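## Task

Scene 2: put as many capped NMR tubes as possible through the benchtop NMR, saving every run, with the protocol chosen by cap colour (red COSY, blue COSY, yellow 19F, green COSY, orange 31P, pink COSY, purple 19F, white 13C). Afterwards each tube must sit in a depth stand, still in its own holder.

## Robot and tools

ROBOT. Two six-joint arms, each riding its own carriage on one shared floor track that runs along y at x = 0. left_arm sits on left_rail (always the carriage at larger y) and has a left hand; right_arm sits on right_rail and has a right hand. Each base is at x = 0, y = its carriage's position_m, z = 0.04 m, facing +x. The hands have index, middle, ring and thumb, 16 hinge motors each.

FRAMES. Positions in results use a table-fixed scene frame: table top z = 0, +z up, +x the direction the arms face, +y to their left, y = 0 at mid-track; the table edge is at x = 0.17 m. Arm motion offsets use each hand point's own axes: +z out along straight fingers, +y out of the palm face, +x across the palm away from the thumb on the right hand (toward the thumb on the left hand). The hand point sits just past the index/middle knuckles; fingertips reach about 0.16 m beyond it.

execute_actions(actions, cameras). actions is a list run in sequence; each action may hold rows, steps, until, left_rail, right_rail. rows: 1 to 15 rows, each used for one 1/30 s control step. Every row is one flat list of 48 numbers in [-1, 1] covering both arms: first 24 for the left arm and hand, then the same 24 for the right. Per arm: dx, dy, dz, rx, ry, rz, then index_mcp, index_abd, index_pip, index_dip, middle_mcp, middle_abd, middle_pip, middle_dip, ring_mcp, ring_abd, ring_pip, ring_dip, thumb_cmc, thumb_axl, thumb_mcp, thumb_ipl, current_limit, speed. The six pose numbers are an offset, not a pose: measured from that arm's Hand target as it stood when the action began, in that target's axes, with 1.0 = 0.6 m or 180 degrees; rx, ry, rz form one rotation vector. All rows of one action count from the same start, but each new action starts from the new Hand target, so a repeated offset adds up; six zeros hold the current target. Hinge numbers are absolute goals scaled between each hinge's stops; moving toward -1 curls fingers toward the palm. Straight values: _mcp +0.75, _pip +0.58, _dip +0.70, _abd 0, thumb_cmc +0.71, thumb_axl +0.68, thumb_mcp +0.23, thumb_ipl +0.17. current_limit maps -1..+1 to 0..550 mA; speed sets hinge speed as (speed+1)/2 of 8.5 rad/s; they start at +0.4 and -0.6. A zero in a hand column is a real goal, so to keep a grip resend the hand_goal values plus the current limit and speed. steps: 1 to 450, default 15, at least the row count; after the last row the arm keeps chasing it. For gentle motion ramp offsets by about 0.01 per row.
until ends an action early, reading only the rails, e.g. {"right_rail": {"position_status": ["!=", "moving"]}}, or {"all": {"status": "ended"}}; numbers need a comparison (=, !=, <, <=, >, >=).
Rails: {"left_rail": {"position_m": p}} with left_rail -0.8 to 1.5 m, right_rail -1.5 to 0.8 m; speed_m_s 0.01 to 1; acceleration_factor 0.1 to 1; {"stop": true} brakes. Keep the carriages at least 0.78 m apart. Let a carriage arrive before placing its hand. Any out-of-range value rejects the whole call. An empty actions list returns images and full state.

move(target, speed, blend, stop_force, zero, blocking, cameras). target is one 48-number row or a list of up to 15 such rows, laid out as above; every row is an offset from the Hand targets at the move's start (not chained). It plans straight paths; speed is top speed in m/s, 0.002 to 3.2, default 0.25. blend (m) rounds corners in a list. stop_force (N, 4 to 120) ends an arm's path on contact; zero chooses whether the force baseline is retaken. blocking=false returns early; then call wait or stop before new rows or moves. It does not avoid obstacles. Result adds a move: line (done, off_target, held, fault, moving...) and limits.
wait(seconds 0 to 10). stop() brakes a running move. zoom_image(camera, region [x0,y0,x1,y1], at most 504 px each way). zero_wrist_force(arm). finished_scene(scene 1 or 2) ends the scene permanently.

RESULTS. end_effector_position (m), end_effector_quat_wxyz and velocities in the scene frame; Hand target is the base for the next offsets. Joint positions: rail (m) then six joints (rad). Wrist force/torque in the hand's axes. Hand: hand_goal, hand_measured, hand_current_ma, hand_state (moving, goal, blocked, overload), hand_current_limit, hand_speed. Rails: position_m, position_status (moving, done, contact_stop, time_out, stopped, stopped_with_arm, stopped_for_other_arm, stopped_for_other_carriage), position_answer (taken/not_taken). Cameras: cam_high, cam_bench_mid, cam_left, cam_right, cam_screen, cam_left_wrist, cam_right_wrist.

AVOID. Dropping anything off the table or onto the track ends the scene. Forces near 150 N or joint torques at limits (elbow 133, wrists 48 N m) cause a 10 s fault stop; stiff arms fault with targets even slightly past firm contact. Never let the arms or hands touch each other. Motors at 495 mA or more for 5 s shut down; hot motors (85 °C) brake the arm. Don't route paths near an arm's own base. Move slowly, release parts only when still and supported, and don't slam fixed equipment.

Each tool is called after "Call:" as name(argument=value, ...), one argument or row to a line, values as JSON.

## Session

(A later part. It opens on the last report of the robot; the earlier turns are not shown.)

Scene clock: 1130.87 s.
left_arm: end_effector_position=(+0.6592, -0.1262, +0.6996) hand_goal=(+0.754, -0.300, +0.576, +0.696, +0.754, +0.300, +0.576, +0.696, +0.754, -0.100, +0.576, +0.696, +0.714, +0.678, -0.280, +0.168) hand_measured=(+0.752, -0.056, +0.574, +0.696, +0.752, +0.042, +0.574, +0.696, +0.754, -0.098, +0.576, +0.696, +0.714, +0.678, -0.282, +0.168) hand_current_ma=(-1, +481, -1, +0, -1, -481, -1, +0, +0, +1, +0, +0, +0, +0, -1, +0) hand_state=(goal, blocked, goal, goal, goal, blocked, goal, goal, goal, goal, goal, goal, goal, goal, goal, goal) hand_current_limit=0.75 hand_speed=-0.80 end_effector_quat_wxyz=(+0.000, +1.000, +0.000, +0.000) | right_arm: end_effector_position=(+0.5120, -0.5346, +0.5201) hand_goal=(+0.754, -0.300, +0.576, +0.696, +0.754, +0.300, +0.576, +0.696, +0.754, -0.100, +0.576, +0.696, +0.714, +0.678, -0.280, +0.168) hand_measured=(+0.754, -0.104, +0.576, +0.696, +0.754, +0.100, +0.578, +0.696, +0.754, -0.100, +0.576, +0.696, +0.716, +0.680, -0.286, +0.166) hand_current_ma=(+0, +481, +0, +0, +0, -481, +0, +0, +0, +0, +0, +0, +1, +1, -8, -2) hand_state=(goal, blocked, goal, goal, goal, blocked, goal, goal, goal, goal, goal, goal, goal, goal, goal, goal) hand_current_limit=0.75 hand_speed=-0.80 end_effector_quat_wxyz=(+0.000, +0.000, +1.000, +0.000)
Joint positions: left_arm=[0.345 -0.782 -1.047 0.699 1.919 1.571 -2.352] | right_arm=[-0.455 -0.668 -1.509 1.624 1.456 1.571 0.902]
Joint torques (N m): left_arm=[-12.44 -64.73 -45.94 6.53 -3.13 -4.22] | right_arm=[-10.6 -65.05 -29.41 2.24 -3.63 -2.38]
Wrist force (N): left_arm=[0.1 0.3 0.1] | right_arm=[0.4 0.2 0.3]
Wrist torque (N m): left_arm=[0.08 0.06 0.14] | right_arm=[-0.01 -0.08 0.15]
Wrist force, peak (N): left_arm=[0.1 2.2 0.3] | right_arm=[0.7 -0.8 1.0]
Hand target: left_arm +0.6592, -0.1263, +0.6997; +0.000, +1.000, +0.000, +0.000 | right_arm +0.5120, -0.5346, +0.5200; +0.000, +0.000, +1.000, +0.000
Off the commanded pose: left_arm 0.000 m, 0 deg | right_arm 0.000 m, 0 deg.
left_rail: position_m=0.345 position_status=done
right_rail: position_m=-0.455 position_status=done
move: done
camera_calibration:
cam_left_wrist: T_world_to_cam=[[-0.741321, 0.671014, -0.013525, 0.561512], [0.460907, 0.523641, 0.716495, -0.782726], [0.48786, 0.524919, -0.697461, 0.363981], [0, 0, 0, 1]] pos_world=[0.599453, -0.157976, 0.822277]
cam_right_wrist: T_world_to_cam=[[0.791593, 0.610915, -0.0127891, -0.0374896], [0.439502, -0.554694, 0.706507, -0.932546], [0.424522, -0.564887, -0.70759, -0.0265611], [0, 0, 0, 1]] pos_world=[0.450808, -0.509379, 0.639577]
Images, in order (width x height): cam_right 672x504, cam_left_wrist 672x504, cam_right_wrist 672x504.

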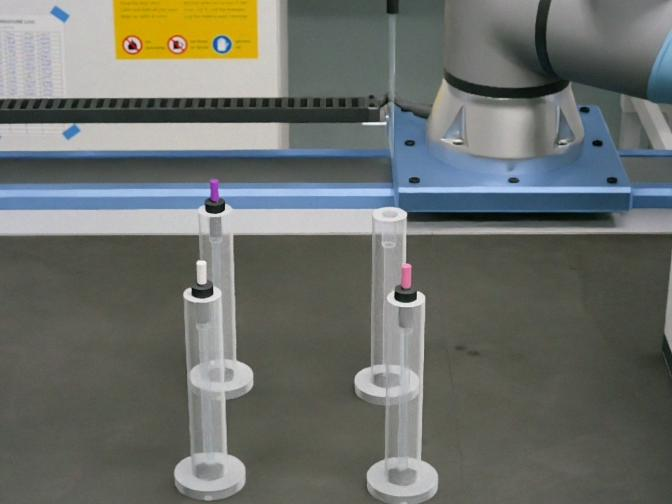

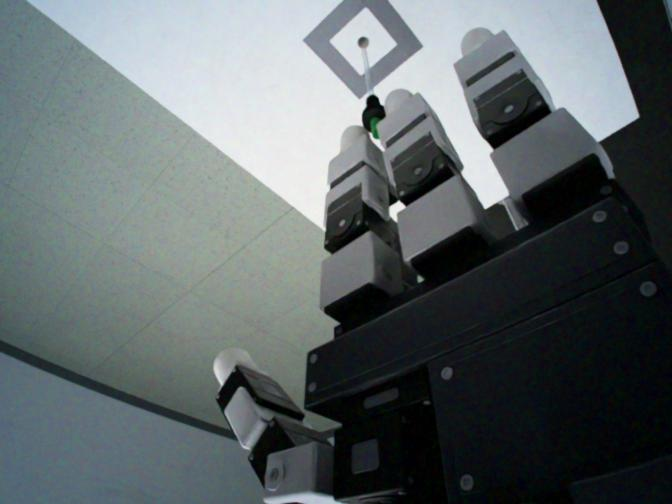

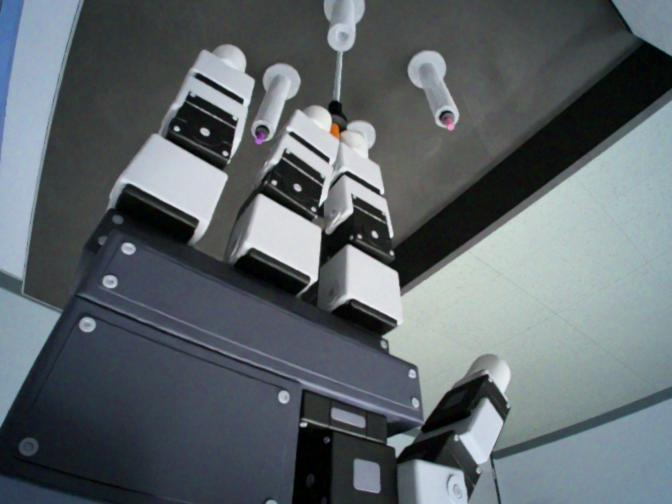

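Call:
move(
  target=[
    [0,0,0.2328,0,0,0,0.754,-0.3,0.576,0.696,0.754,0.3,0.576,0.696,0.754,-0.1,0.576,0.696,0.714,0.678,-0.281,0.168,0.75,-0.8,0,-0.0012,0.335,0,0,0,0.754,-0.3,0.576,0.696,0.754,0.3,0.576,0.696,0.754,-0.1,0.576,0.696,0.714,0.678,-0.281,0.168,0.75,-0.8],
    [0,0,0.3,0,0,0,0.754,-0.3,0.576,0.696,0.754,0.3,0.576,0.696,0.754,-0.1,0.576,0.696,0.714,0.678,-0.281,0.168,0.75,-0.8,0,-0.0012,0.355,0,0,0,0.754,-0.3,0.576,0.696,0.754,0.3,0.576,0.696,0.754,-0.1,0.576,0.696,0.714,0.678,-0.281,0.168,0.75,-0.8],
  ],
  speed=[0.18,0.06],
  blend=[0.005,0],
  stop_force=6,
  cameras=["cam_screen","cam_right"],
)

Scene clock: 1148.83 s.
left_arm: end_effector_position=(+0.6592, -0.1262, +0.5230) hand_goal=(+0.754, -0.300, +0.576, +0.696, +0.754, +0.300, +0.576, +0.696, +0.754, -0.100, +0.576, +0.696, +0.714, +0.678, -0.280, +0.168) hand_measured=(+0.758, -0.056, +0.578, +0.696, +0.758, +0.044, +0.578, +0.696, +0.754, -0.098, +0.576, +0.696, +0.714, +0.678, -0.282, +0.168) hand_current_ma=(+2, +481, +1, +0, +2, -481, +1, +0, +0, +1, +0, +0, +0, +0, -1, +0) hand_state=(goal, blocked, goal, goal, goal, blocked, goal, goal, goal, goal, goal, goal, goal, goal, goal, goal) hand_current_limit=0.75 hand_speed=-0.80 end_effector_quat_wxyz=(+0.000, +1.000, +0.000, +0.000) | right_arm: end_effector_position=(+0.5119, -0.5354, +0.3085) hand_goal=(+0.754, -0.300, +0.576, +0.696, +0.754, +0.300, +0.576, +0.696, +0.754, -0.100, +0.576, +0.696, +0.714, +0.678, -0.280, +0.168) hand_measured=(+0.754, -0.104, +0.576, +0.696, +0.754, +0.100, +0.576, +0.696, +0.754, -0.100, +0.576, +0.696, +0.716, +0.680, -0.286, +0.166) hand_current_ma=(+0, +481, +0, +0, +0, -481, +0, +0, +0, +0, +0, +0, +1, +1, -8, -2) hand_state=(goal, blocked, goal, goal, goal, blocked, goal, goal, goal, goal, goal, goal, goal, goal, goal, goal) hand_current_limit=0.75 hand_speed=-0.80 end_effector_quat_wxyz=(+0.000, +0.000, +1.000, +0.000)
Joint positions: left_arm=[0.345 -0.781 -1.11 1.11 1.572 1.571 -2.352] | right_arm=[-0.455 -0.67 -1.403 1.895 1.079 1.571 0.901]
Joint torques (N m): left_arm=[0.45 -58.07 -45.75 5.83 1.64 -3.18] | right_arm=[-0.31 -69.51 -50.07 5.74 -2.64 0.64]
Wrist force (N): left_arm=[0.1 -0.4 -5.8] | right_arm=[-0.1 0.2 -2.7]
Wrist torque (N m): left_arm=[0.51 0.09 0.14] | right_arm=[0.18 -0.07 0.05]
Wrist force, peak (N): left_arm=[0.9 -0.4 -28.9] | right_arm=[0.1 0.2 -10.6]
Hand target: left_arm +0.6592, -0.1262, +0.5230; +0.000, +1.000, +0.000, +0.000 (not the last commanded pose) | right_arm +0.5119, -0.5354, +0.3085; +0.000, +0.000, +1.000, +0.000 (not the last commanded pose)
Off the commanded pose: left_arm 0.003 m, 0 deg | right_arm 0.001 m, 0 deg.
left_rail: position_m=0.345 position_status=done
right_rail: position_m=-0.455 position_status=done
move: contact (left_arm, right_arm); path passed 1 of 2 targets
Images, in order (width x height): cam_right 672x504, cam_screen 672x504.

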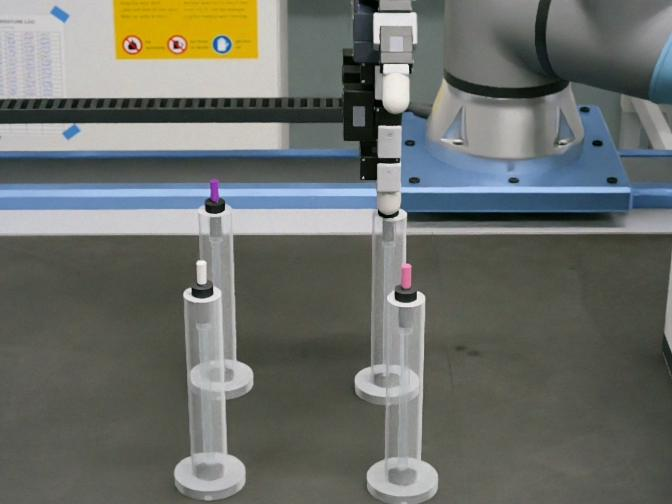

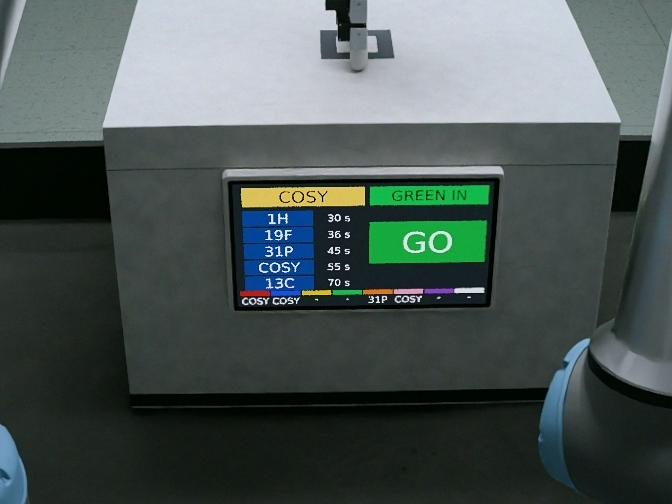

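Call:
move(
  target=[
    [0,0,0,0,0,0,0.754,0.1,0.576,0.696,0.754,-0.1,0.576,0.696,0.754,-0.1,0.576,0.696,0.714,0.678,-0.281,0.168,0.4,-0.8,0,0,0,0,0,0,0.754,0.1,0.576,0.696,0.754,-0.1,0.576,0.696,0.754,-0.1,0.576,0.696,0.714,0.678,-0.281,0.168,0.4,-0.8],
    [0,0,-0.1667,0,0,0,0.754,0.1,0.576,0.696,0.754,-0.1,0.576,0.696,0.754,-0.1,0.576,0.696,0.714,0.678,-0.281,0.168,0.4,-0.8,0,0,-0.1667,0,0,0,0.754,0.1,0.576,0.696,0.754,-0.1,0.576,0.696,0.754,-0.1,0.576,0.696,0.714,0.678,-0.281,0.168,0.4,-0.8],
    [-0.032,-0.4103,-0.2117,0,0,0,0.754,0.1,0.576,0.696,0.754,-0.1,0.576,0.696,0.754,-0.1,0.576,0.696,0.714,0.678,-0.281,0.168,0.4,-0.8,0.2532,0.2257,-0.3358,0,0,0,0.754,0.1,0.576,0.696,0.754,-0.1,0.576,0.696,0.754,-0.1,0.576,0.696,0.714,0.678,-0.281,0.168,0.4,-0.8],
    [-0.0487,-0.7103,-0.22,0,0,0,0.754,0.1,0.576,0.696,0.754,-0.1,0.576,0.696,0.754,-0.1,0.576,0.696,0.714,0.678,-0.281,0.168,0.4,-0.8,0.3865,0.7348,-0.2358,0,0,0,0.754,0.1,0.576,0.696,0.754,-0.1,0.576,0.696,0.754,-0.1,0.576,0.696,0.714,0.678,-0.281,0.168,0.4,-0.8],
    [-0.0487,-0.7103,-0.22,0,0,0,0.754,0.1,0.576,0.696,0.754,-0.1,0.576,0.696,0.754,-0.1,0.576,0.696,0.714,0.678,-0.281,0.168,0.4,-0.8,0.3798,0.7348,0.1485,0,0,0,0.754,0.1,0.576,0.696,0.754,-0.1,0.576,0.696,0.754,-0.1,0.576,0.696,0.714,0.678,-0.281,0.168,0.4,-0.8],
    [-0.0487,-0.7103,-0.22,0,0,0,0.754,0.1,0.576,0.696,0.754,-0.1,0.576,0.696,0.754,-0.1,0.576,0.696,0.714,0.678,-0.281,0.168,0.4,-0.8,0.339,0.7348,0.1485,0,0,0,0.754,0.1,0.576,0.696,0.754,-0.1,0.576,0.696,0.754,-0.1,0.576,0.696,0.714,0.678,-0.281,0.168,0.4,-0.8],
    [-0.0487,-0.7103,-0.22,0,0,0,0.754,0.1,0.576,0.696,0.754,-0.1,0.576,0.696,0.754,-0.1,0.576,0.696,0.714,0.678,-0.281,0.168,0.4,-0.8,0.3748,0.7348,0.1485,0,0,0,0.754,0.1,0.576,0.696,0.754,-0.1,0.576,0.696,0.754,-0.1,0.576,0.696,0.714,0.678,-0.281,0.168,0.4,-0.8],
  ],
  speed=[0.1,0.25,0.7,0.7,0.6,0.1,0.2],
  blend=[0,0.03,0.08,0.08,0.02,0,0],
  cameras=["cam_screen","cam_right"],
)

Scene clock: 1176.40 s.
left_arm: end_effector_position=(+0.6301, +0.2999, +0.6553) hand_goal=(+0.754, +0.100, +0.576, +0.696, +0.754, -0.100, +0.576, +0.696, +0.754, -0.100, +0.576, +0.696, +0.714, +0.678, -0.280, +0.168) hand_measured=(+0.754, +0.096, +0.578, +0.696, +0.754, -0.096, +0.578, +0.696, +0.754, -0.098, +0.576, +0.696, +0.714, +0.678, -0.282, +0.168) hand_current_ma=(+0, -2, +1, +0, +0, +2, +1, +0, +0, +1, +0, +0, +0, +0, -1, +0) hand_state=(goal, goal, goal, goal, goal, goal, goal, goal, goal, goal, goal, goal, goal, goal, goal, goal) hand_current_limit=0.40 hand_speed=-0.80 end_effector_quat_wxyz=(+0.000, +1.000, +0.000, +0.000) | right_arm: end_effector_position=(+0.2873, -0.0946, +0.2193) hand_goal=(+0.754, +0.100, +0.576, +0.696, +0.754, -0.100, +0.576, +0.696, +0.754, -0.100, +0.576, +0.696, +0.714, +0.678, -0.280, +0.168) hand_measured=(+0.754, +0.096, +0.576, +0.696, +0.754, -0.096, +0.576, +0.696, +0.754, -0.100, +0.576, +0.696, +0.716, +0.680, -0.288, +0.164) hand_current_ma=(+0, -1, +0, +0, +0, +2, +0, +0, +0, +0, +0, +0, +2, +2, -10, -3) hand_state=(goal, goal, goal, goal, goal, goal, goal, goal, goal, goal, goal, goal, goal, goal, goal, goal) hand_current_limit=0.40 hand_speed=-0.80 end_effector_quat_wxyz=(+0.000, +0.000, +1.000, +0.000)
Joint positions: left_arm=[0.345 -0.225 -1.344 1.196 1.719 1.57 -1.795] | right_arm=[-0.455 0.332 -1.535 2.233 0.873 1.571 1.903]
Joint torques (N m): left_arm=[18.47 -41.44 -47.83 6.56 2.61 3.78] | right_arm=[8.52 -54.2 -16.86 2.49 2.41 1.52]
Wrist force (N): left_arm=[0.3 0.0 0.3] | right_arm=[0.3 -0.1 0.0]
Wrist torque (N m): left_arm=[-0.02 0.08 0.05] | right_arm=[-0.05 -0.06 -0.18]
Wrist force, peak (N): left_arm=[-0.7 0.2 -7.1] | right_arm=[7.0 -0.4 -1.9]
Hand target: left_arm +0.6301, +0.2999, +0.6553; +0.000, +1.000, +0.000, +0.000 | right_arm +0.2870, -0.0946, +0.2193; +0.000, +0.000, +1.000, +0.000
Off the commanded pose: left_arm 0.000 m, 0 deg | right_arm 0.000 m, 0 deg.
left_rail: position_m=0.345 position_status=done
right_rail: position_m=-0.455 position_status=done
move: done; blend cut to 0.0122 m at target 5
Images, in order (width x height): cam_right 672x504, cam_screen 672x504.

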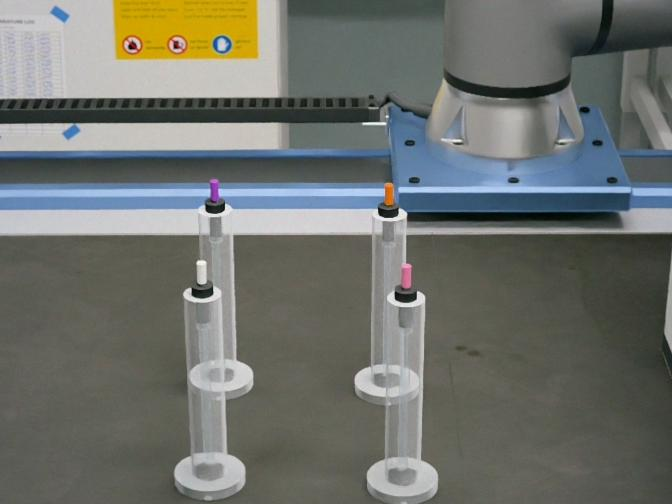

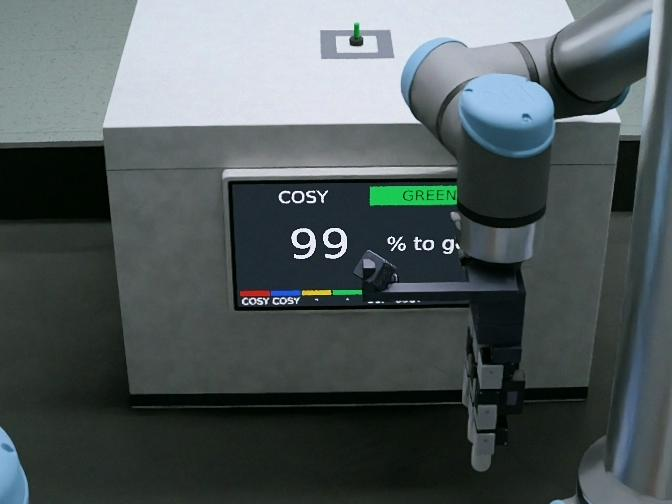

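Call:
move(
  target=[
    [0,0,0,0,0,0,0.754,0.1,0.576,0.696,0.754,-0.1,0.576,0.696,0.754,-0.1,0.576,0.696,0.714,0.678,-0.281,0.168,0.4,-0.8,-0.0358,0,0,0,0,0,0.754,0.1,0.576,0.696,0.754,-0.1,0.576,0.696,0.754,-0.1,0.576,0.696,0.714,0.678,-0.281,0.168,0.4,-0.8],
    [0,0,0,0,0,0,0.754,0.1,0.576,0.696,0.754,-0.1,0.576,0.696,0.754,-0.1,0.576,0.696,0.714,0.678,-0.281,0.168,0.4,-0.8,0.0067,0.0077,-0.0095,0,0,0,0.754,0.1,0.576,0.696,0.754,-0.1,0.576,0.696,0.754,-0.1,0.576,0.696,0.714,0.678,-0.281,0.168,0.4,-0.8],
    [0,0,0,0,0,0,0.754,0.1,0.576,0.696,0.754,-0.1,0.576,0.696,0.754,-0.1,0.576,0.696,0.714,0.678,-0.281,0.168,0.4,-0.8,-0.005,0.3577,-0.0887,0,0,0,0.754,0.97,0.576,0.696,0.754,-0.1,0.576,0.696,0.754,-0.1,0.576,0.696,0.714,0.678,-0.6,0.168,0.4,-0.5],
    [0,0,0,0,0,0,0.754,0.1,0.576,0.696,0.754,-0.1,0.576,0.696,0.754,-0.1,0.576,0.696,0.714,0.678,-0.281,0.168,0.4,-0.8,-0.0625,0.3577,-0.0887,0,0,0,0.754,0.97,0.576,0.696,0.754,-0.1,0.576,0.696,0.754,-0.1,0.576,0.696,0.714,0.678,-0.6,0.168,0.4,-0.5],
    [0,0,0,0,0,0,0.754,0.1,0.576,0.696,0.754,-0.1,0.576,0.696,0.754,-0.1,0.576,0.696,0.714,0.678,-0.281,0.168,0.4,-0.8,0.0067,0.341,-0.1178,0,0,0,0.754,0.97,0.576,0.696,0.754,-0.1,0.576,0.696,0.754,-0.1,0.576,0.696,0.714,0.678,-0.6,0.168,0.4,-0.5],
    [0,0,0,0,0,0,0.754,0.1,0.576,0.696,0.754,-0.1,0.576,0.696,0.754,-0.1,0.576,0.696,0.714,0.678,-0.281,0.168,0.4,-0.8,0.0117,0.0002,-0.1678,0,0,0,0.754,0.97,0.576,0.696,0.754,-0.1,0.576,0.696,0.754,-0.1,0.576,0.696,0.714,0.678,-0.6,0.168,0.4,-0.5],
  ],
  speed=[0.1,0.15,0.45,0.1,0.15,0.5],
  blend=[0,0.005,0,0,0.015,0],
  cameras=["cam_screen"],
)

Call:
move(
  target=[
    [0.0165,0.2832,0.0255,0,0,0,0.754,0.1,0.576,0.696,0.754,-0.1,0.576,0.696,0.754,-0.1,0.576,0.696,0.714,0.678,-0.281,0.168,0.4,-0.8,-0.1333,-0.4425,-0.3,0,0,0,0.754,0.1,0.576,0.696,0.754,-0.1,0.576,0.696,0.754,-0.1,0.576,0.696,0.714,0.678,-0.281,0.168,0.4,-0.8],
    [0.0478,0.7103,0.0922,0,0,0,0.754,0.1,0.576,0.696,0.754,-0.1,0.576,0.696,0.754,-0.1,0.576,0.696,0.714,0.678,-0.281,0.168,0.4,-0.8,-0.6422,-0.9968,-0.1333,0,0,0,0.754,0.1,0.576,0.696,0.754,-0.1,0.576,0.696,0.754,-0.1,0.576,0.696,0.714,0.678,-0.281,0.168,0.4,-0.8],
    [0.0478,0.7103,0.223,0,0,0,0.754,-0.3,0.576,0.696,0.754,0.3,0.576,0.696,0.754,-0.1,0.576,0.696,0.714,0.678,-0.281,0.168,0.75,-0.8,-0.6422,-0.9968,0.0325,0,0,0,0.754,-0.3,0.576,0.696,0.754,0.3,0.576,0.696,0.754,-0.1,0.576,0.696,0.714,0.678,-0.281,0.168,0.75,-0.8],
    [0.0478,0.7103,0.173,0,0,0,0.754,-0.3,0.576,0.696,0.754,0.3,0.576,0.696,0.754,-0.1,0.576,0.696,0.714,0.678,-0.281,0.168,0.75,-0.8,-0.6422,-0.9968,-0.0175,0,0,0,0.754,-0.3,0.576,0.696,0.754,0.3,0.576,0.696,0.754,-0.1,0.576,0.696,0.714,0.678,-0.281,0.168,0.75,-0.8],
    [0.0478,0.7103,-0.0912,0,0,0,0.754,-0.3,0.576,0.696,0.754,0.3,0.576,0.696,0.754,-0.1,0.576,0.696,0.714,0.678,-0.281,0.168,0.75,-0.8,-0.6422,-0.9968,-0.4667,0,0,0,0.754,-0.3,0.576,0.696,0.754,0.3,0.576,0.696,0.754,-0.1,0.576,0.696,0.714,0.678,-0.281,0.168,0.75,-0.8],
    [-0.0168,0.3082,-0.0745,0,0,0,0.754,-0.3,0.576,0.696,0.754,0.3,0.576,0.696,0.754,-0.1,0.576,0.696,0.714,0.678,-0.281,0.168,0.75,-0.8,-0.5333,-0.6425,-0.5667,0,0,0,0.754,-0.3,0.576,0.696,0.754,0.3,0.576,0.696,0.754,-0.1,0.576,0.696,0.714,0.678,-0.281,0.168,0.75,-0.8],
  ],
  speed=[0.7,0.7,0.15,0.05,0.45,0.42],
  blend=[0.08,0.02,0,0.015,0.01,0],
  cameras=["cam_screen","cam_right"],
)

Scene clock: 1271.70 s.
left_arm: end_effector_position=(+0.6301, +0.2999, +0.6553) hand_goal=(+0.754, +0.100, +0.576, +0.696, +0.754, -0.100, +0.576, +0.696, +0.754, -0.100, +0.576, +0.696, +0.714, +0.678, -0.280, +0.168) hand_measured=(+0.754, +0.096, +0.578, +0.696, +0.754, -0.096, +0.578, +0.696, +0.754, -0.098, +0.576, +0.696, +0.714, +0.678, -0.282, +0.168) hand_current_ma=(+0, -2, +1, +0, +0, +2, +1, +0, +0, +1, +0, +0, +0, +0, -1, +0) hand_state=(goal, goal, goal, goal, goal, goal, goal, goal, goal, goal, goal, goal, goal, goal, goal, goal) hand_current_limit=0.40 hand_speed=-0.80 end_effector_quat_wxyz=(+0.000, +1.000, +0.000, +0.000) | right_arm: end_effector_position=(+0.2800, -0.0944, +0.3200) hand_goal=(+0.754, +0.970, +0.576, +0.696, +0.754, -0.100, +0.576, +0.696, +0.754, -0.100, +0.576, +0.696, +0.714, +0.678, -0.600, +0.168) hand_measured=(+0.752, +0.960, +0.576, +0.696, +0.754, -0.096, +0.576, +0.696, +0.754, -0.100, +0.576, +0.696, +0.716, +0.680, -0.600, +0.166) hand_current_ma=(+0, -9, +0, +0, +0, +2, +0, +0, +0, +0, +0, +0, +1, +1, +0, -2) hand_state=(goal, goal, goal, goal, goal, goal, goal, goal, goal, goal, goal, goal, goal, goal, goal, goal) hand_current_limit=0.40 hand_speed=-0.50 end_effector_quat_wxyz=(+0.000, +0.000, +1.000, +0.000)
Joint positions: left_arm=[0.345 -0.225 -1.344 1.196 1.719 1.57 -1.795] | right_arm=[-0.455 0.34 -1.656 2.137 1.09 1.571 1.911]
Joint torques (N m): left_arm=[18.64 -42.65 -47.46 6.45 2.72 3.92] | right_arm=[-11.79 -48.9 -24.35 5.64 -3.79 -2.09]
Wrist force (N): left_arm=[0.1 -0.3 0.1] | right_arm=[0.5 -0.2 0.2]
Wrist torque (N m): left_arm=[-0.03 0.09 0.05] | right_arm=[-0.08 -0.08 0.14]
Wrist force, peak (N): left_arm=[0.5 0.3 0.5] | right_arm=[21.5 0.4 -8.4]
Hand target: left_arm +0.6301, +0.2999, +0.6553; +0.000, +1.000, +0.000, +0.000 | right_arm +0.2800, -0.0944, +0.3200; +0.000, +0.000, +1.000, +0.000
Off the commanded pose: left_arm 0.000 m, 0 deg | right_arm 0.000 m, 0 deg.
left_rail: position_m=0.345 position_status=done
right_rail: position_m=-0.455 position_status=done
move: done
Images, in order (width x height): cam_screen 672x504.

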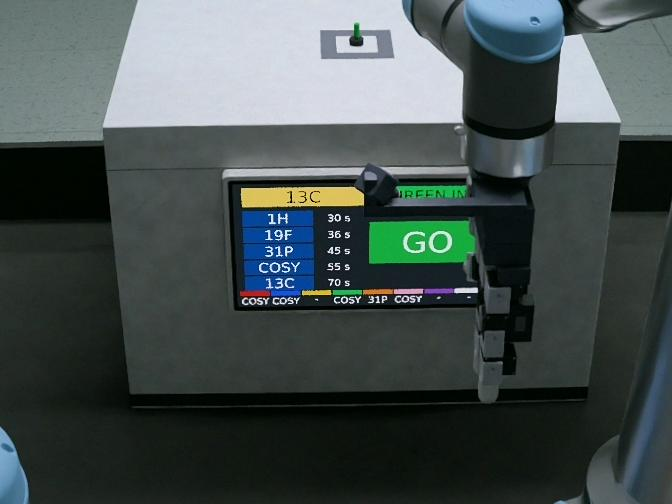

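Scene clock: 1277.57 s.
left_arm: end_effector_position=(+0.6200, +0.1148, +0.6999) hand_goal=(+0.754, -0.300, +0.576, +0.696, +0.754, +0.300, +0.576, +0.696, +0.754, -0.100, +0.576, +0.696, +0.714, +0.678, -0.280, +0.168) hand_measured=(+0.754, -0.100, +0.578, +0.696, +0.754, +0.106, +0.578, +0.696, +0.752, -0.098, +0.576, +0.696, +0.714, +0.678, -0.282, +0.168) hand_current_ma=(+0, +481, +1, +0, +0, -481, +1, +0, +0, +1, +0, +0, +0, +0, -1, +0) hand_state=(goal, blocked, goal, goal, goal, blocked, goal, goal, goal, goal, goal, goal, goal, goal, goal, goal) hand_current_limit=0.75 hand_speed=-0.80 end_effector_quat_wxyz=(+0.000, +1.000, +0.000, +0.000) | right_arm: end_effector_position=(+0.6001, -0.4799, +0.6600) hand_goal=(+0.754, -0.300, +0.576, +0.696, +0.754, +0.300, +0.576, +0.696, +0.754, -0.100, +0.576, +0.696, +0.714, +0.678, -0.280, +0.168) hand_measured=(+0.754, -0.042, +0.576, +0.696, +0.754, +0.062, +0.576, +0.696, +0.754, -0.100, +0.576, +0.696, +0.716, +0.680, -0.288, +0.166) hand_current_ma=(+0, +481, +0, +0, +0, -481, +0, +0, +0, +0, +0, +0, +1, +1, -9, -2) hand_state=(goal, blocked, goal, goal, goal, blocked, goal, goal, goal, goal, goal, goal, goal, goal, goal, goal) hand_current_limit=0.75 hand_speed=-0.80 end_effector_quat_wxyz=(+0.000, +0.000, +1.000, +0.000)
Joint positions: left_arm=[0.345 -0.526 -1.317 1.083 1.806 1.571 -2.097] | right_arm=[-0.455 -0.489 -1.38 1.232 1.719 1.571 1.082]
Joint torques (N m): left_arm=[15.75 -78.8 -24.55 2.58 2.65 4.29] | right_arm=[7.68 -77.6 -28.4 6.01 3.54 1.43]
Wrist force (N): left_arm=[0.1 0.2 0.4] | right_arm=[0.6 -0.3 -0.2]
Wrist torque (N m): left_arm=[-0.02 0.11 0.03] | right_arm=[-0.04 -0.07 -0.17]
Wrist force, peak (N): left_arm=[1.6 -0.2 -44.6] | right_arm=[-0.3 -1.0 -5.0]
Hand target: left_arm +0.6200, +0.1150, +0.6999; +0.000, +1.000, +0.000, +0.000 | right_arm +0.6001, -0.4798, +0.6601; +0.000, +0.000, +1.000, +0.000
Off the commanded pose: left_arm 0.000 m, 0 deg | right_arm 0.000 m, 0 deg.
left_rail: position_m=0.345 position_status=done
right_rail: position_m=-0.455 position_status=done
move: done
Images, in order (width x height): cam_right 672x504, cam_screen 672x504.

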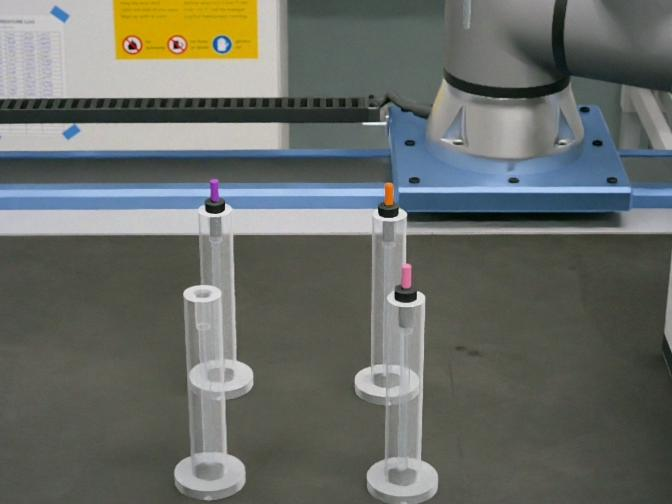

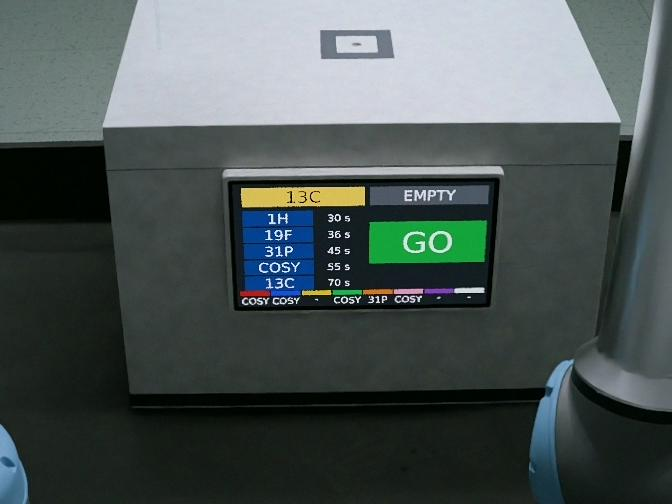

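Call:
move(
  target=[
    [-0.0333,-0.3083,0,0,0,0,0.754,-0.3,0.576,0.696,0.754,0.3,0.576,0.696,0.754,-0.1,0.576,0.696,0.714,0.678,-0.281,0.168,0.75,-0.8,0,0.333,-0.0665,0,0,0,0.754,-0.3,0.576,0.696,0.754,0.3,0.576,0.696,0.754,-0.1,0.576,0.696,0.714,0.678,-0.281,0.168,0.75,-0.8],
    [0.0895,-0.978,0.2998,0,0,0,0.754,-0.3,0.576,0.696,0.754,0.3,0.576,0.696,0.754,-0.1,0.576,0.696,0.714,0.678,-0.281,0.168,0.75,-0.8,-0.0942,0.8433,-0.0665,0,0,0,0.754,-0.3,0.576,0.696,0.754,0.3,0.576,0.696,0.754,-0.1,0.576,0.696,0.714,0.678,-0.281,0.168,0.75,-0.8],
  ],
  speed=[0.48,0.5],
  blend=[0.05,0],
  cameras=["cam_left_wrist","cam_right_wrist"],
)

Call:
zoom_image(
  camera="cam_left_wrist",
  region=[314, 0, 434, 120],
)

Call:
zoom_image(
  camera="cam_right_wrist",
  region=[278, 0, 398, 120],
)

Scene clock: 1301.20 s.
left_arm: end_effector_position=(+0.6736, +0.7019, +0.5203) hand_goal=(+0.754, -0.300, +0.576, +0.696, +0.754, +0.300, +0.576, +0.696, +0.754, -0.100, +0.576, +0.696, +0.714, +0.678, -0.280, +0.168) hand_measured=(+0.754, -0.100, +0.578, +0.696, +0.754, +0.106, +0.578, +0.696, +0.752, -0.098, +0.576, +0.696, +0.714, +0.678, -0.282, +0.168) hand_current_ma=(+0, +481, +1, +0, +0, -481, +1, +0, +0, +1, +0, +0, +0, +0, -1, +0) hand_state=(goal, blocked, goal, goal, goal, blocked, goal, goal, goal, goal, goal, goal, goal, goal, goal, goal) hand_current_limit=0.75 hand_speed=-0.80 end_effector_quat_wxyz=(+0.000, +1.000, +0.000, +0.000) | right_arm: end_effector_position=(+0.6565, +0.0262, +0.6998) hand_goal=(+0.754, -0.300, +0.576, +0.696, +0.754, +0.300, +0.576, +0.696, +0.754, -0.100, +0.576, +0.696, +0.714, +0.678, -0.280, +0.168) hand_measured=(+0.754, -0.042, +0.576, +0.696, +0.754, +0.062, +0.576, +0.696, +0.754, -0.100, +0.576, +0.696, +0.716, +0.680, -0.288, +0.166) hand_current_ma=(+0, +481, +0, +0, +0, -481, +0, +0, +0, +0, +0, +0, +1, +1, -9, -2) hand_state=(goal, blocked, goal, goal, goal, blocked, goal, goal, goal, goal, goal, goal, goal, goal, goal, goal) hand_current_limit=0.75 hand_speed=-0.80 end_effector_quat_wxyz=(+0.000, +0.000, +1.000, +0.000)
Joint positions: left_arm=[0.345 0.373 -1.029 0.992 1.608 1.57 -1.198] | right_arm=[-0.455 0.324 -1.039 0.687 1.924 1.571 1.894]
Joint torques (N m): left_arm=[18.92 -69.11 -47.82 6.72 2.71 3.99] | right_arm=[10.62 -62.85 -53.75 5.65 3.76 1.57]
Wrist force (N): left_arm=[0.1 0.3 0.3] | right_arm=[0.8 -0.3 0.3]
Wrist torque (N m): left_arm=[0.07 0.09 -0.05] | right_arm=[-0.09 -0.11 -0.11]
Wrist force, peak (N): left_arm=[0.2 2.5 0.4] | right_arm=[0.3 -2.4 0.7]
Hand target: left_arm +0.6736, +0.7019, +0.5203; +0.000, +1.000, +0.000, +0.000 | right_arm +0.6566, +0.0263, +0.6998; +0.000, +0.000, +1.000, +0.000
Off the commanded pose: left_arm 0.000 m, 0 deg | right_arm 0.000 m, 0 deg.
left_rail: position_m=0.345 position_status=done
right_rail: position_m=-0.455 position_status=done
move: done
camera_calibration:
cam_left_wrist: T_world_to_cam=[[-0.741295, 0.67105, -0.0131725, 0.0138282], [0.461137, 0.523472, 0.71647, -1.09453], [0.487683, 0.525041, -0.697493, -0.202737], [0, 0, 0, 1]] pos_world=[0.613853, 0.670124, 0.642975]
cam_right_wrist: T_world_to_cam=[[0.791627, 0.610872, -0.0127347, -0.492256], [0.439441, -0.554741, 0.706509, -0.812074], [0.424522, -0.564887, -0.70759, 0.356009], [0, 0, 0, 1]] pos_world=[0.595408, 0.0513206, 0.819377]
Images, in order (width x height): cam_left_wrist 672x504, cam_right_wrist 672x504.

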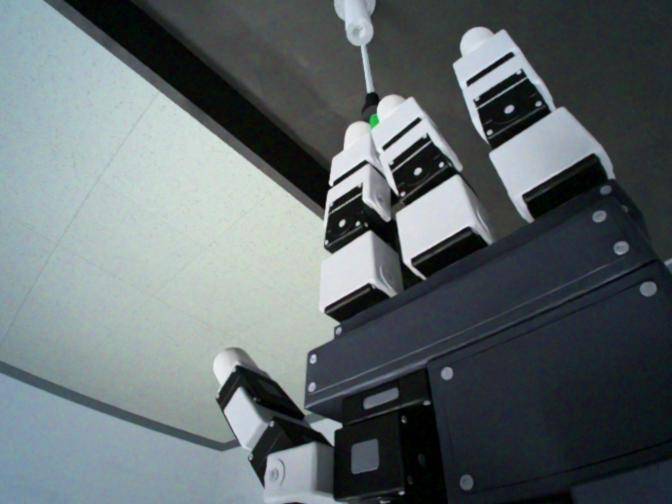

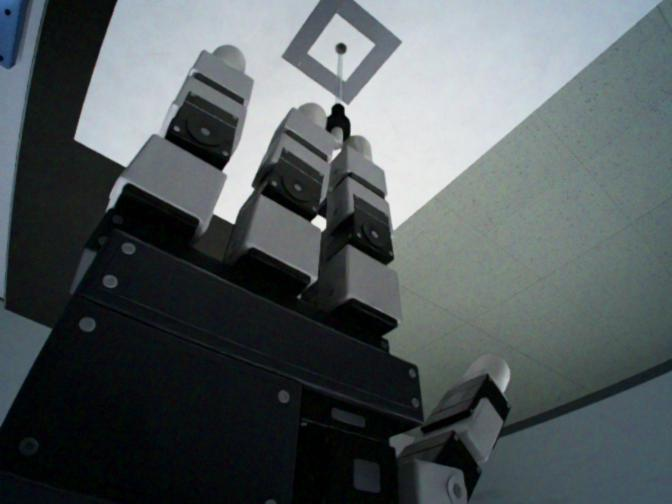

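Scaled by 4.200 from the camera's 672x504 image, which has a finer 960x720 frame.

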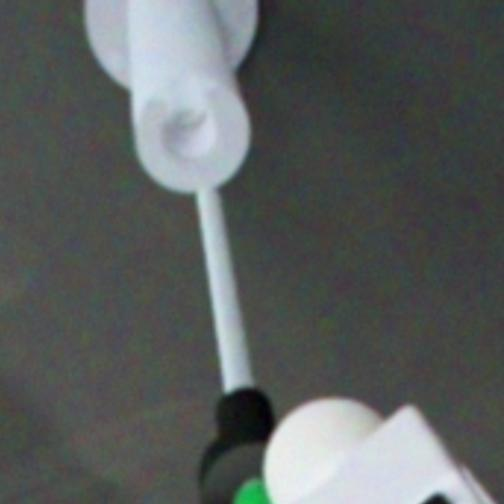

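Scaled by 4.200 from the camera's 672x504 image, which has a finer 960x720 frame.

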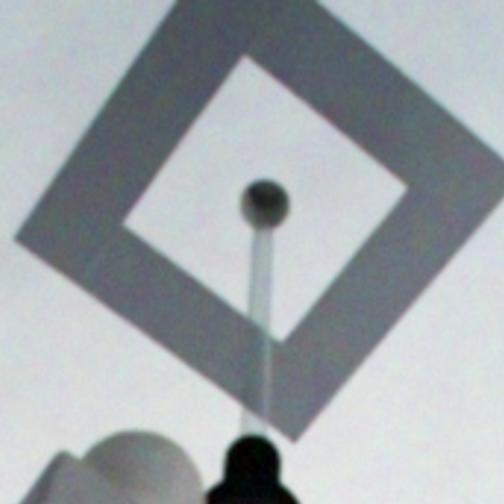

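Call:
move(
  target=[
    [0.0008,-0.0008,0.3355,0,0,0,0.754,-0.3,0.576,0.696,0.754,0.3,0.576,0.696,0.754,-0.1,0.576,0.696,0.714,0.678,-0.281,0.168,0.75,-0.8,0,0,0.233,0,0,0,0.754,-0.3,0.576,0.696,0.754,0.3,0.576,0.696,0.754,-0.1,0.576,0.696,0.714,0.678,-0.281,0.168,0.75,-0.8],
    [0.0008,-0.0008,0.3555,0,0,0,0.754,-0.3,0.576,0.696,0.754,0.3,0.576,0.696,0.754,-0.1,0.576,0.696,0.714,0.678,-0.281,0.168,0.75,-0.8,0,0,0.3005,0,0,0,0.754,-0.3,0.576,0.696,0.754,0.3,0.576,0.696,0.754,-0.1,0.576,0.696,0.714,0.678,-0.281,0.168,0.75,-0.8],
  ],
  speed=[0.18,0.06],
  blend=[0.005,0],
  stop_force=6,
  cameras=["cam_screen","cam_left"],
)

Scene clock: 1321.53 s.
left_arm: end_effector_position=(+0.6739, +0.7025, +0.3092) hand_goal=(+0.754, -0.300, +0.576, +0.696, +0.754, +0.300, +0.576, +0.696, +0.754, -0.100, +0.576, +0.696, +0.714, +0.678, -0.280, +0.168) hand_measured=(+0.750, -0.102, +0.574, +0.696, +0.750, +0.106, +0.574, +0.696, +0.752, -0.098, +0.576, +0.696, +0.714, +0.678, -0.282, +0.168) hand_current_ma=(-3, +481, -1, +0, -4, -481, -1, +0, +0, +1, +0, +0, +0, +0, -1, +0) hand_state=(goal, blocked, goal, goal, goal, blocked, goal, goal, goal, goal, goal, goal, goal, goal, goal, goal) hand_current_limit=0.75 hand_speed=-0.80 end_effector_quat_wxyz=(+0.000, +1.000, +0.000, +0.000) | right_arm: end_effector_position=(+0.6565, +0.0262, +0.5229) hand_goal=(+0.754, -0.300, +0.576, +0.696, +0.754, +0.300, +0.576, +0.696, +0.754, -0.100, +0.576, +0.696, +0.714, +0.678, -0.280, +0.168) hand_measured=(+0.760, -0.042, +0.580, +0.696, +0.764, +0.064, +0.582, +0.698, +0.754, -0.100, +0.576, +0.696, +0.716, +0.680, -0.288, +0.166) hand_current_ma=(+6, +481, +3, +0, +10, -481, +4, +1, +0, +0, +0, +0, +1, +1, -9, -2) hand_state=(goal, blocked, goal, goal, goal, blocked, goal, goal, goal, goal, goal, goal, goal, goal, goal, goal) hand_current_limit=0.75 hand_speed=-0.80 end_effector_quat_wxyz=(+0.000, +0.000, +1.000, +0.000)
Joint positions: left_arm=[0.345 0.373 -0.977 1.284 1.264 1.57 -1.197] | right_arm=[-0.455 0.324 -1.105 1.102 1.574 1.571 1.894]
Joint torques (N m): left_arm=[11.26 -103.1 -44.65 6.37 -2.5 -1.14] | right_arm=[1.73 -60.54 -55.44 5.75 -2.56 -1.29]
Wrist force (N): left_arm=[-0.4 0.2 -2.8] | right_arm=[-0.4 -1.1 -3.2]
Wrist torque (N m): left_arm=[0.19 0.07 -0.07] | right_arm=[0.22 -0.13 -0.19]
Wrist force, peak (N): left_arm=[-0.8 0.2 -11.8] | right_arm=[-0.6 -1.3 -27.1]
Hand target: left_arm +0.6739, +0.7025, +0.3092; +0.000, +1.000, +0.000, +0.000 (not the last commanded pose) | right_arm +0.6565, +0.0262, +0.5229; +0.000, +0.000, +1.000, +0.000 (not the last commanded pose)
Off the commanded pose: left_arm 0.002 m, 0 deg | right_arm 0.003 m, 0 deg.
left_rail: position_m=0.345 position_status=done
right_rail: position_m=-0.455 position_status=done
move: contact (left_arm, right_arm); path passed 1 of 2 targets
Images, in order (width x height): cam_left 672x504, cam_screen 672x504.

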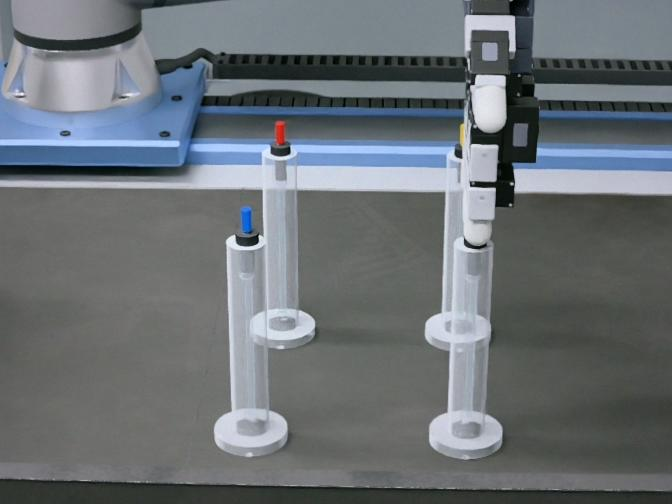

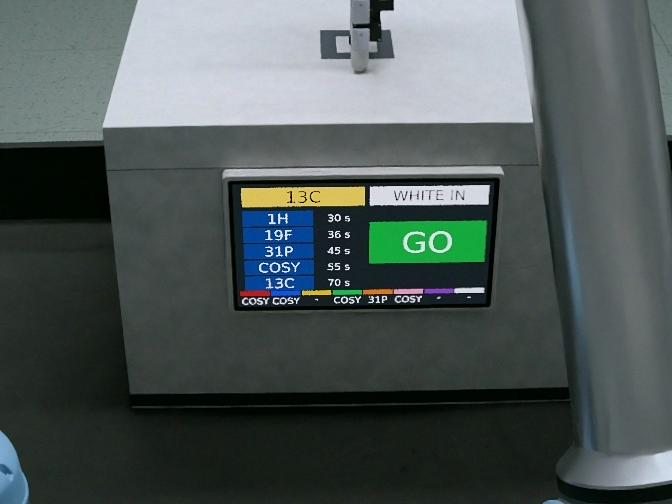

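Call:
move(
  target=[
    [0,0,0,0,0,0,0.754,0.1,0.576,0.696,0.754,-0.1,0.576,0.696,0.754,-0.1,0.576,0.696,0.714,0.678,-0.281,0.168,0.4,-0.8,0,0,0,0,0,0,0.754,0.1,0.576,0.696,0.754,-0.1,0.576,0.696,0.754,-0.1,0.576,0.696,0.714,0.678,-0.281,0.168,0.4,-0.8],
    [0,0,-0.0847,0,0,0,0.754,0.1,0.576,0.696,0.754,-0.1,0.576,0.696,0.754,-0.1,0.576,0.696,0.714,0.678,-0.281,0.168,0.4,-0.8,0,0,-0.0835,0,0,0,0.754,0.1,0.576,0.696,0.754,-0.1,0.576,0.696,0.754,-0.1,0.576,0.696,0.714,0.678,-0.281,0.168,0.4,-0.8],
    [0,0,-0.1847,0,0,0,0.754,0.1,0.576,0.696,0.754,-0.1,0.576,0.696,0.754,-0.1,0.576,0.696,0.714,0.678,-0.281,0.168,0.4,-0.8,0.6192,-0.137,-0.0118,0,0,0,0.754,0.1,0.576,0.696,0.754,-0.1,0.576,0.696,0.754,-0.1,0.576,0.696,0.714,0.678,-0.281,0.168,0.4,-0.8],
    [-0.2982,0.004,-0.1847,0,0,0,0.754,0.1,0.576,0.696,0.754,-0.1,0.576,0.696,0.754,-0.1,0.576,0.696,0.714,0.678,-0.281,0.168,0.4,-0.8,0.6308,-0.2012,0.5058,0,0,0,0.754,0.1,0.576,0.696,0.754,-0.1,0.576,0.696,0.754,-0.1,0.576,0.696,0.714,0.678,-0.281,0.168,0.4,-0.8],
    [-0.2982,0.004,-0.1847,0,0,0,0.754,0.1,0.576,0.696,0.754,-0.1,0.576,0.696,0.754,-0.1,0.576,0.696,0.714,0.678,-0.281,0.168,0.4,-0.8,0.58,-0.2012,0.5058,0,0,0,0.754,0.1,0.576,0.696,0.754,-0.1,0.576,0.696,0.754,-0.1,0.576,0.696,0.714,0.678,-0.281,0.168,0.4,-0.8],
    [-0.2982,0.004,-0.1847,0,0,0,0.754,0.1,0.576,0.696,0.754,-0.1,0.576,0.696,0.754,-0.1,0.576,0.696,0.714,0.678,-0.281,0.168,0.4,-0.8,0.6158,-0.2012,0.5058,0,0,0,0.754,0.1,0.576,0.696,0.754,-0.1,0.576,0.696,0.754,-0.1,0.576,0.696,0.714,0.678,-0.281,0.168,0.4,-0.8],
  ],
  speed=[0.1,0.25,0.7,0.6,0.1,0.15],
  blend=[0,0.02,0.07,0.02,0,0],
  cameras=["cam_screen","cam_left","cam_left_wrist"],
)

Call:
zoom_image(
  camera="cam_left_wrist",
  region=[314, 0, 434, 120],
)

Scene clock: 1346.70 s.
left_arm: end_effector_position=(+0.4951, +0.7000, +0.4201) hand_goal=(+0.754, +0.100, +0.576, +0.696, +0.754, -0.100, +0.576, +0.696, +0.754, -0.100, +0.576, +0.696, +0.714, +0.678, -0.280, +0.168) hand_measured=(+0.750, +0.098, +0.574, +0.696, +0.750, -0.096, +0.574, +0.696, +0.752, -0.098, +0.576, +0.696, +0.714, +0.678, -0.282, +0.168) hand_current_ma=(-3, -2, -1, +0, -3, +2, -1, +0, +0, +1, +0, +0, +0, +0, -1, +0) hand_state=(goal, goal, goal, goal, goal, goal, goal, goal, goal, goal, goal, goal, goal, goal, goal, goal) hand_current_limit=0.40 hand_speed=-0.80 end_effector_quat_wxyz=(+0.000, +1.000, +0.000, +0.000) | right_arm: end_effector_position=(+0.2872, -0.0947, +0.2196) hand_goal=(+0.754, +0.100, +0.576, +0.696, +0.754, -0.100, +0.576, +0.696, +0.754, -0.100, +0.576, +0.696, +0.714, +0.678, -0.280, +0.168) hand_measured=(+0.754, +0.098, +0.578, +0.696, +0.754, -0.096, +0.578, +0.698, +0.754, -0.100, +0.576, +0.696, +0.716, +0.680, -0.288, +0.164) hand_current_ma=(+0, -1, +1, +0, +0, +1, +1, +1, +0, +0, +0, +0, +2, +1, -10, -3) hand_state=(goal, goal, goal, goal, goal, goal, goal, goal, goal, goal, goal, goal, goal, goal, goal, goal) hand_current_limit=0.40 hand_speed=-0.80 end_effector_quat_wxyz=(+0.000, +0.000, +1.000, +0.000)
Joint positions: left_arm=[0.345 0.476 -1.261 1.504 1.328 1.57 -1.094] | right_arm=[-0.455 0.332 -1.536 2.233 0.874 1.571 1.903]
Joint torques (N m): left_arm=[17.96 -82.75 -26.15 2.67 2.58 4.03] | right_arm=[12.21 -54.41 -18.72 2.62 -1.67 1.03]
Wrist force (N): left_arm=[-0.3 0.2 -0.5] | right_arm=[0.6 -0.5 0.3]
Wrist torque (N m): left_arm=[0.04 0.07 -0.03] | right_arm=[-0.13 -0.10 -0.16]
Wrist force, peak (N): left_arm=[-0.3 0.1 -3.6] | right_arm=[7.0 -0.7 -3.2]
Hand target: left_arm +0.4951, +0.7000, +0.4201; +0.000, +1.000, +0.000, +0.000 | right_arm +0.2869, -0.0947, +0.2196; +0.000, +0.000, +1.000, +0.000
Off the commanded pose: left_arm 0.000 m, 0 deg | right_arm 0.000 m, 0 deg.
left_rail: position_m=0.345 position_status=done
right_rail: position_m=-0.455 position_status=done
move: done; blend cut to 0.0152 m at target 4
camera_calibration:
cam_left_wrist: T_world_to_cam=[[-0.74123, 0.671124, -0.013071, -0.118738], [0.461277, 0.523415, 0.716422, -0.939485], [0.48765, 0.525004, -0.697545, -0.184563], [0, 0, 0, 1]] pos_world=[0.435352, 0.668324, 0.542775]
Images, in order (width x height): cam_left 672x504, cam_screen 672x504, cam_left_wrist 672x504.

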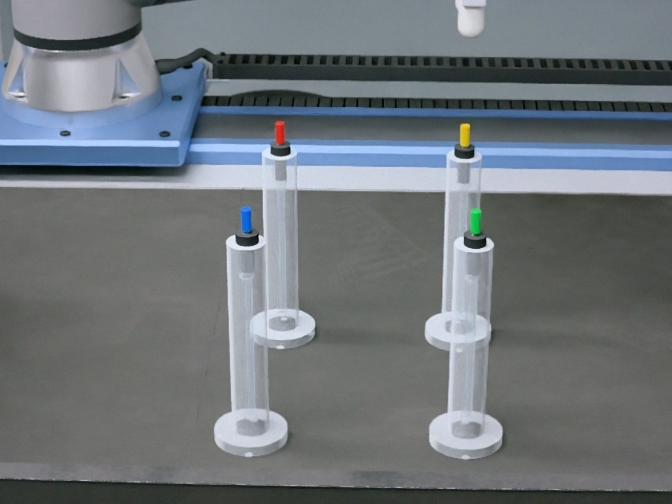

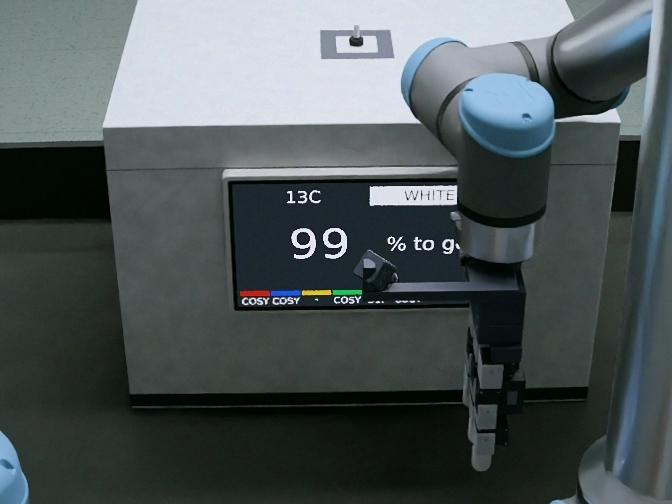

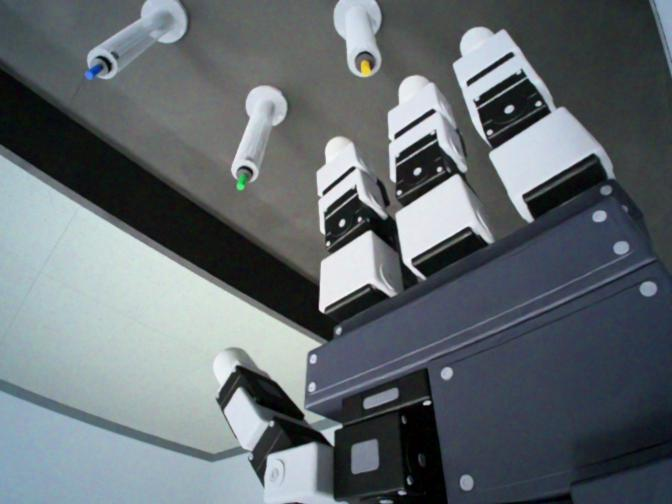

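Scaled by 4.200 from the camera's 672x504 image, which has a finer 960x720 frame.

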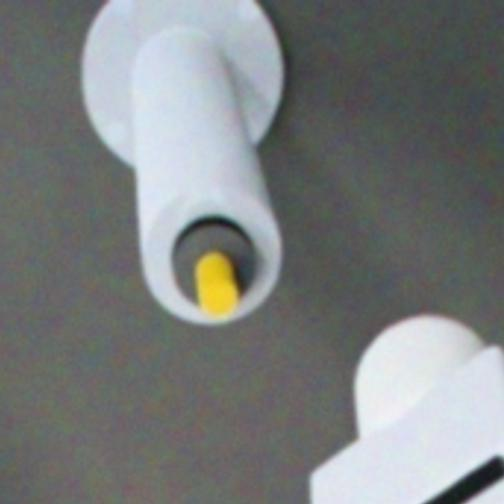

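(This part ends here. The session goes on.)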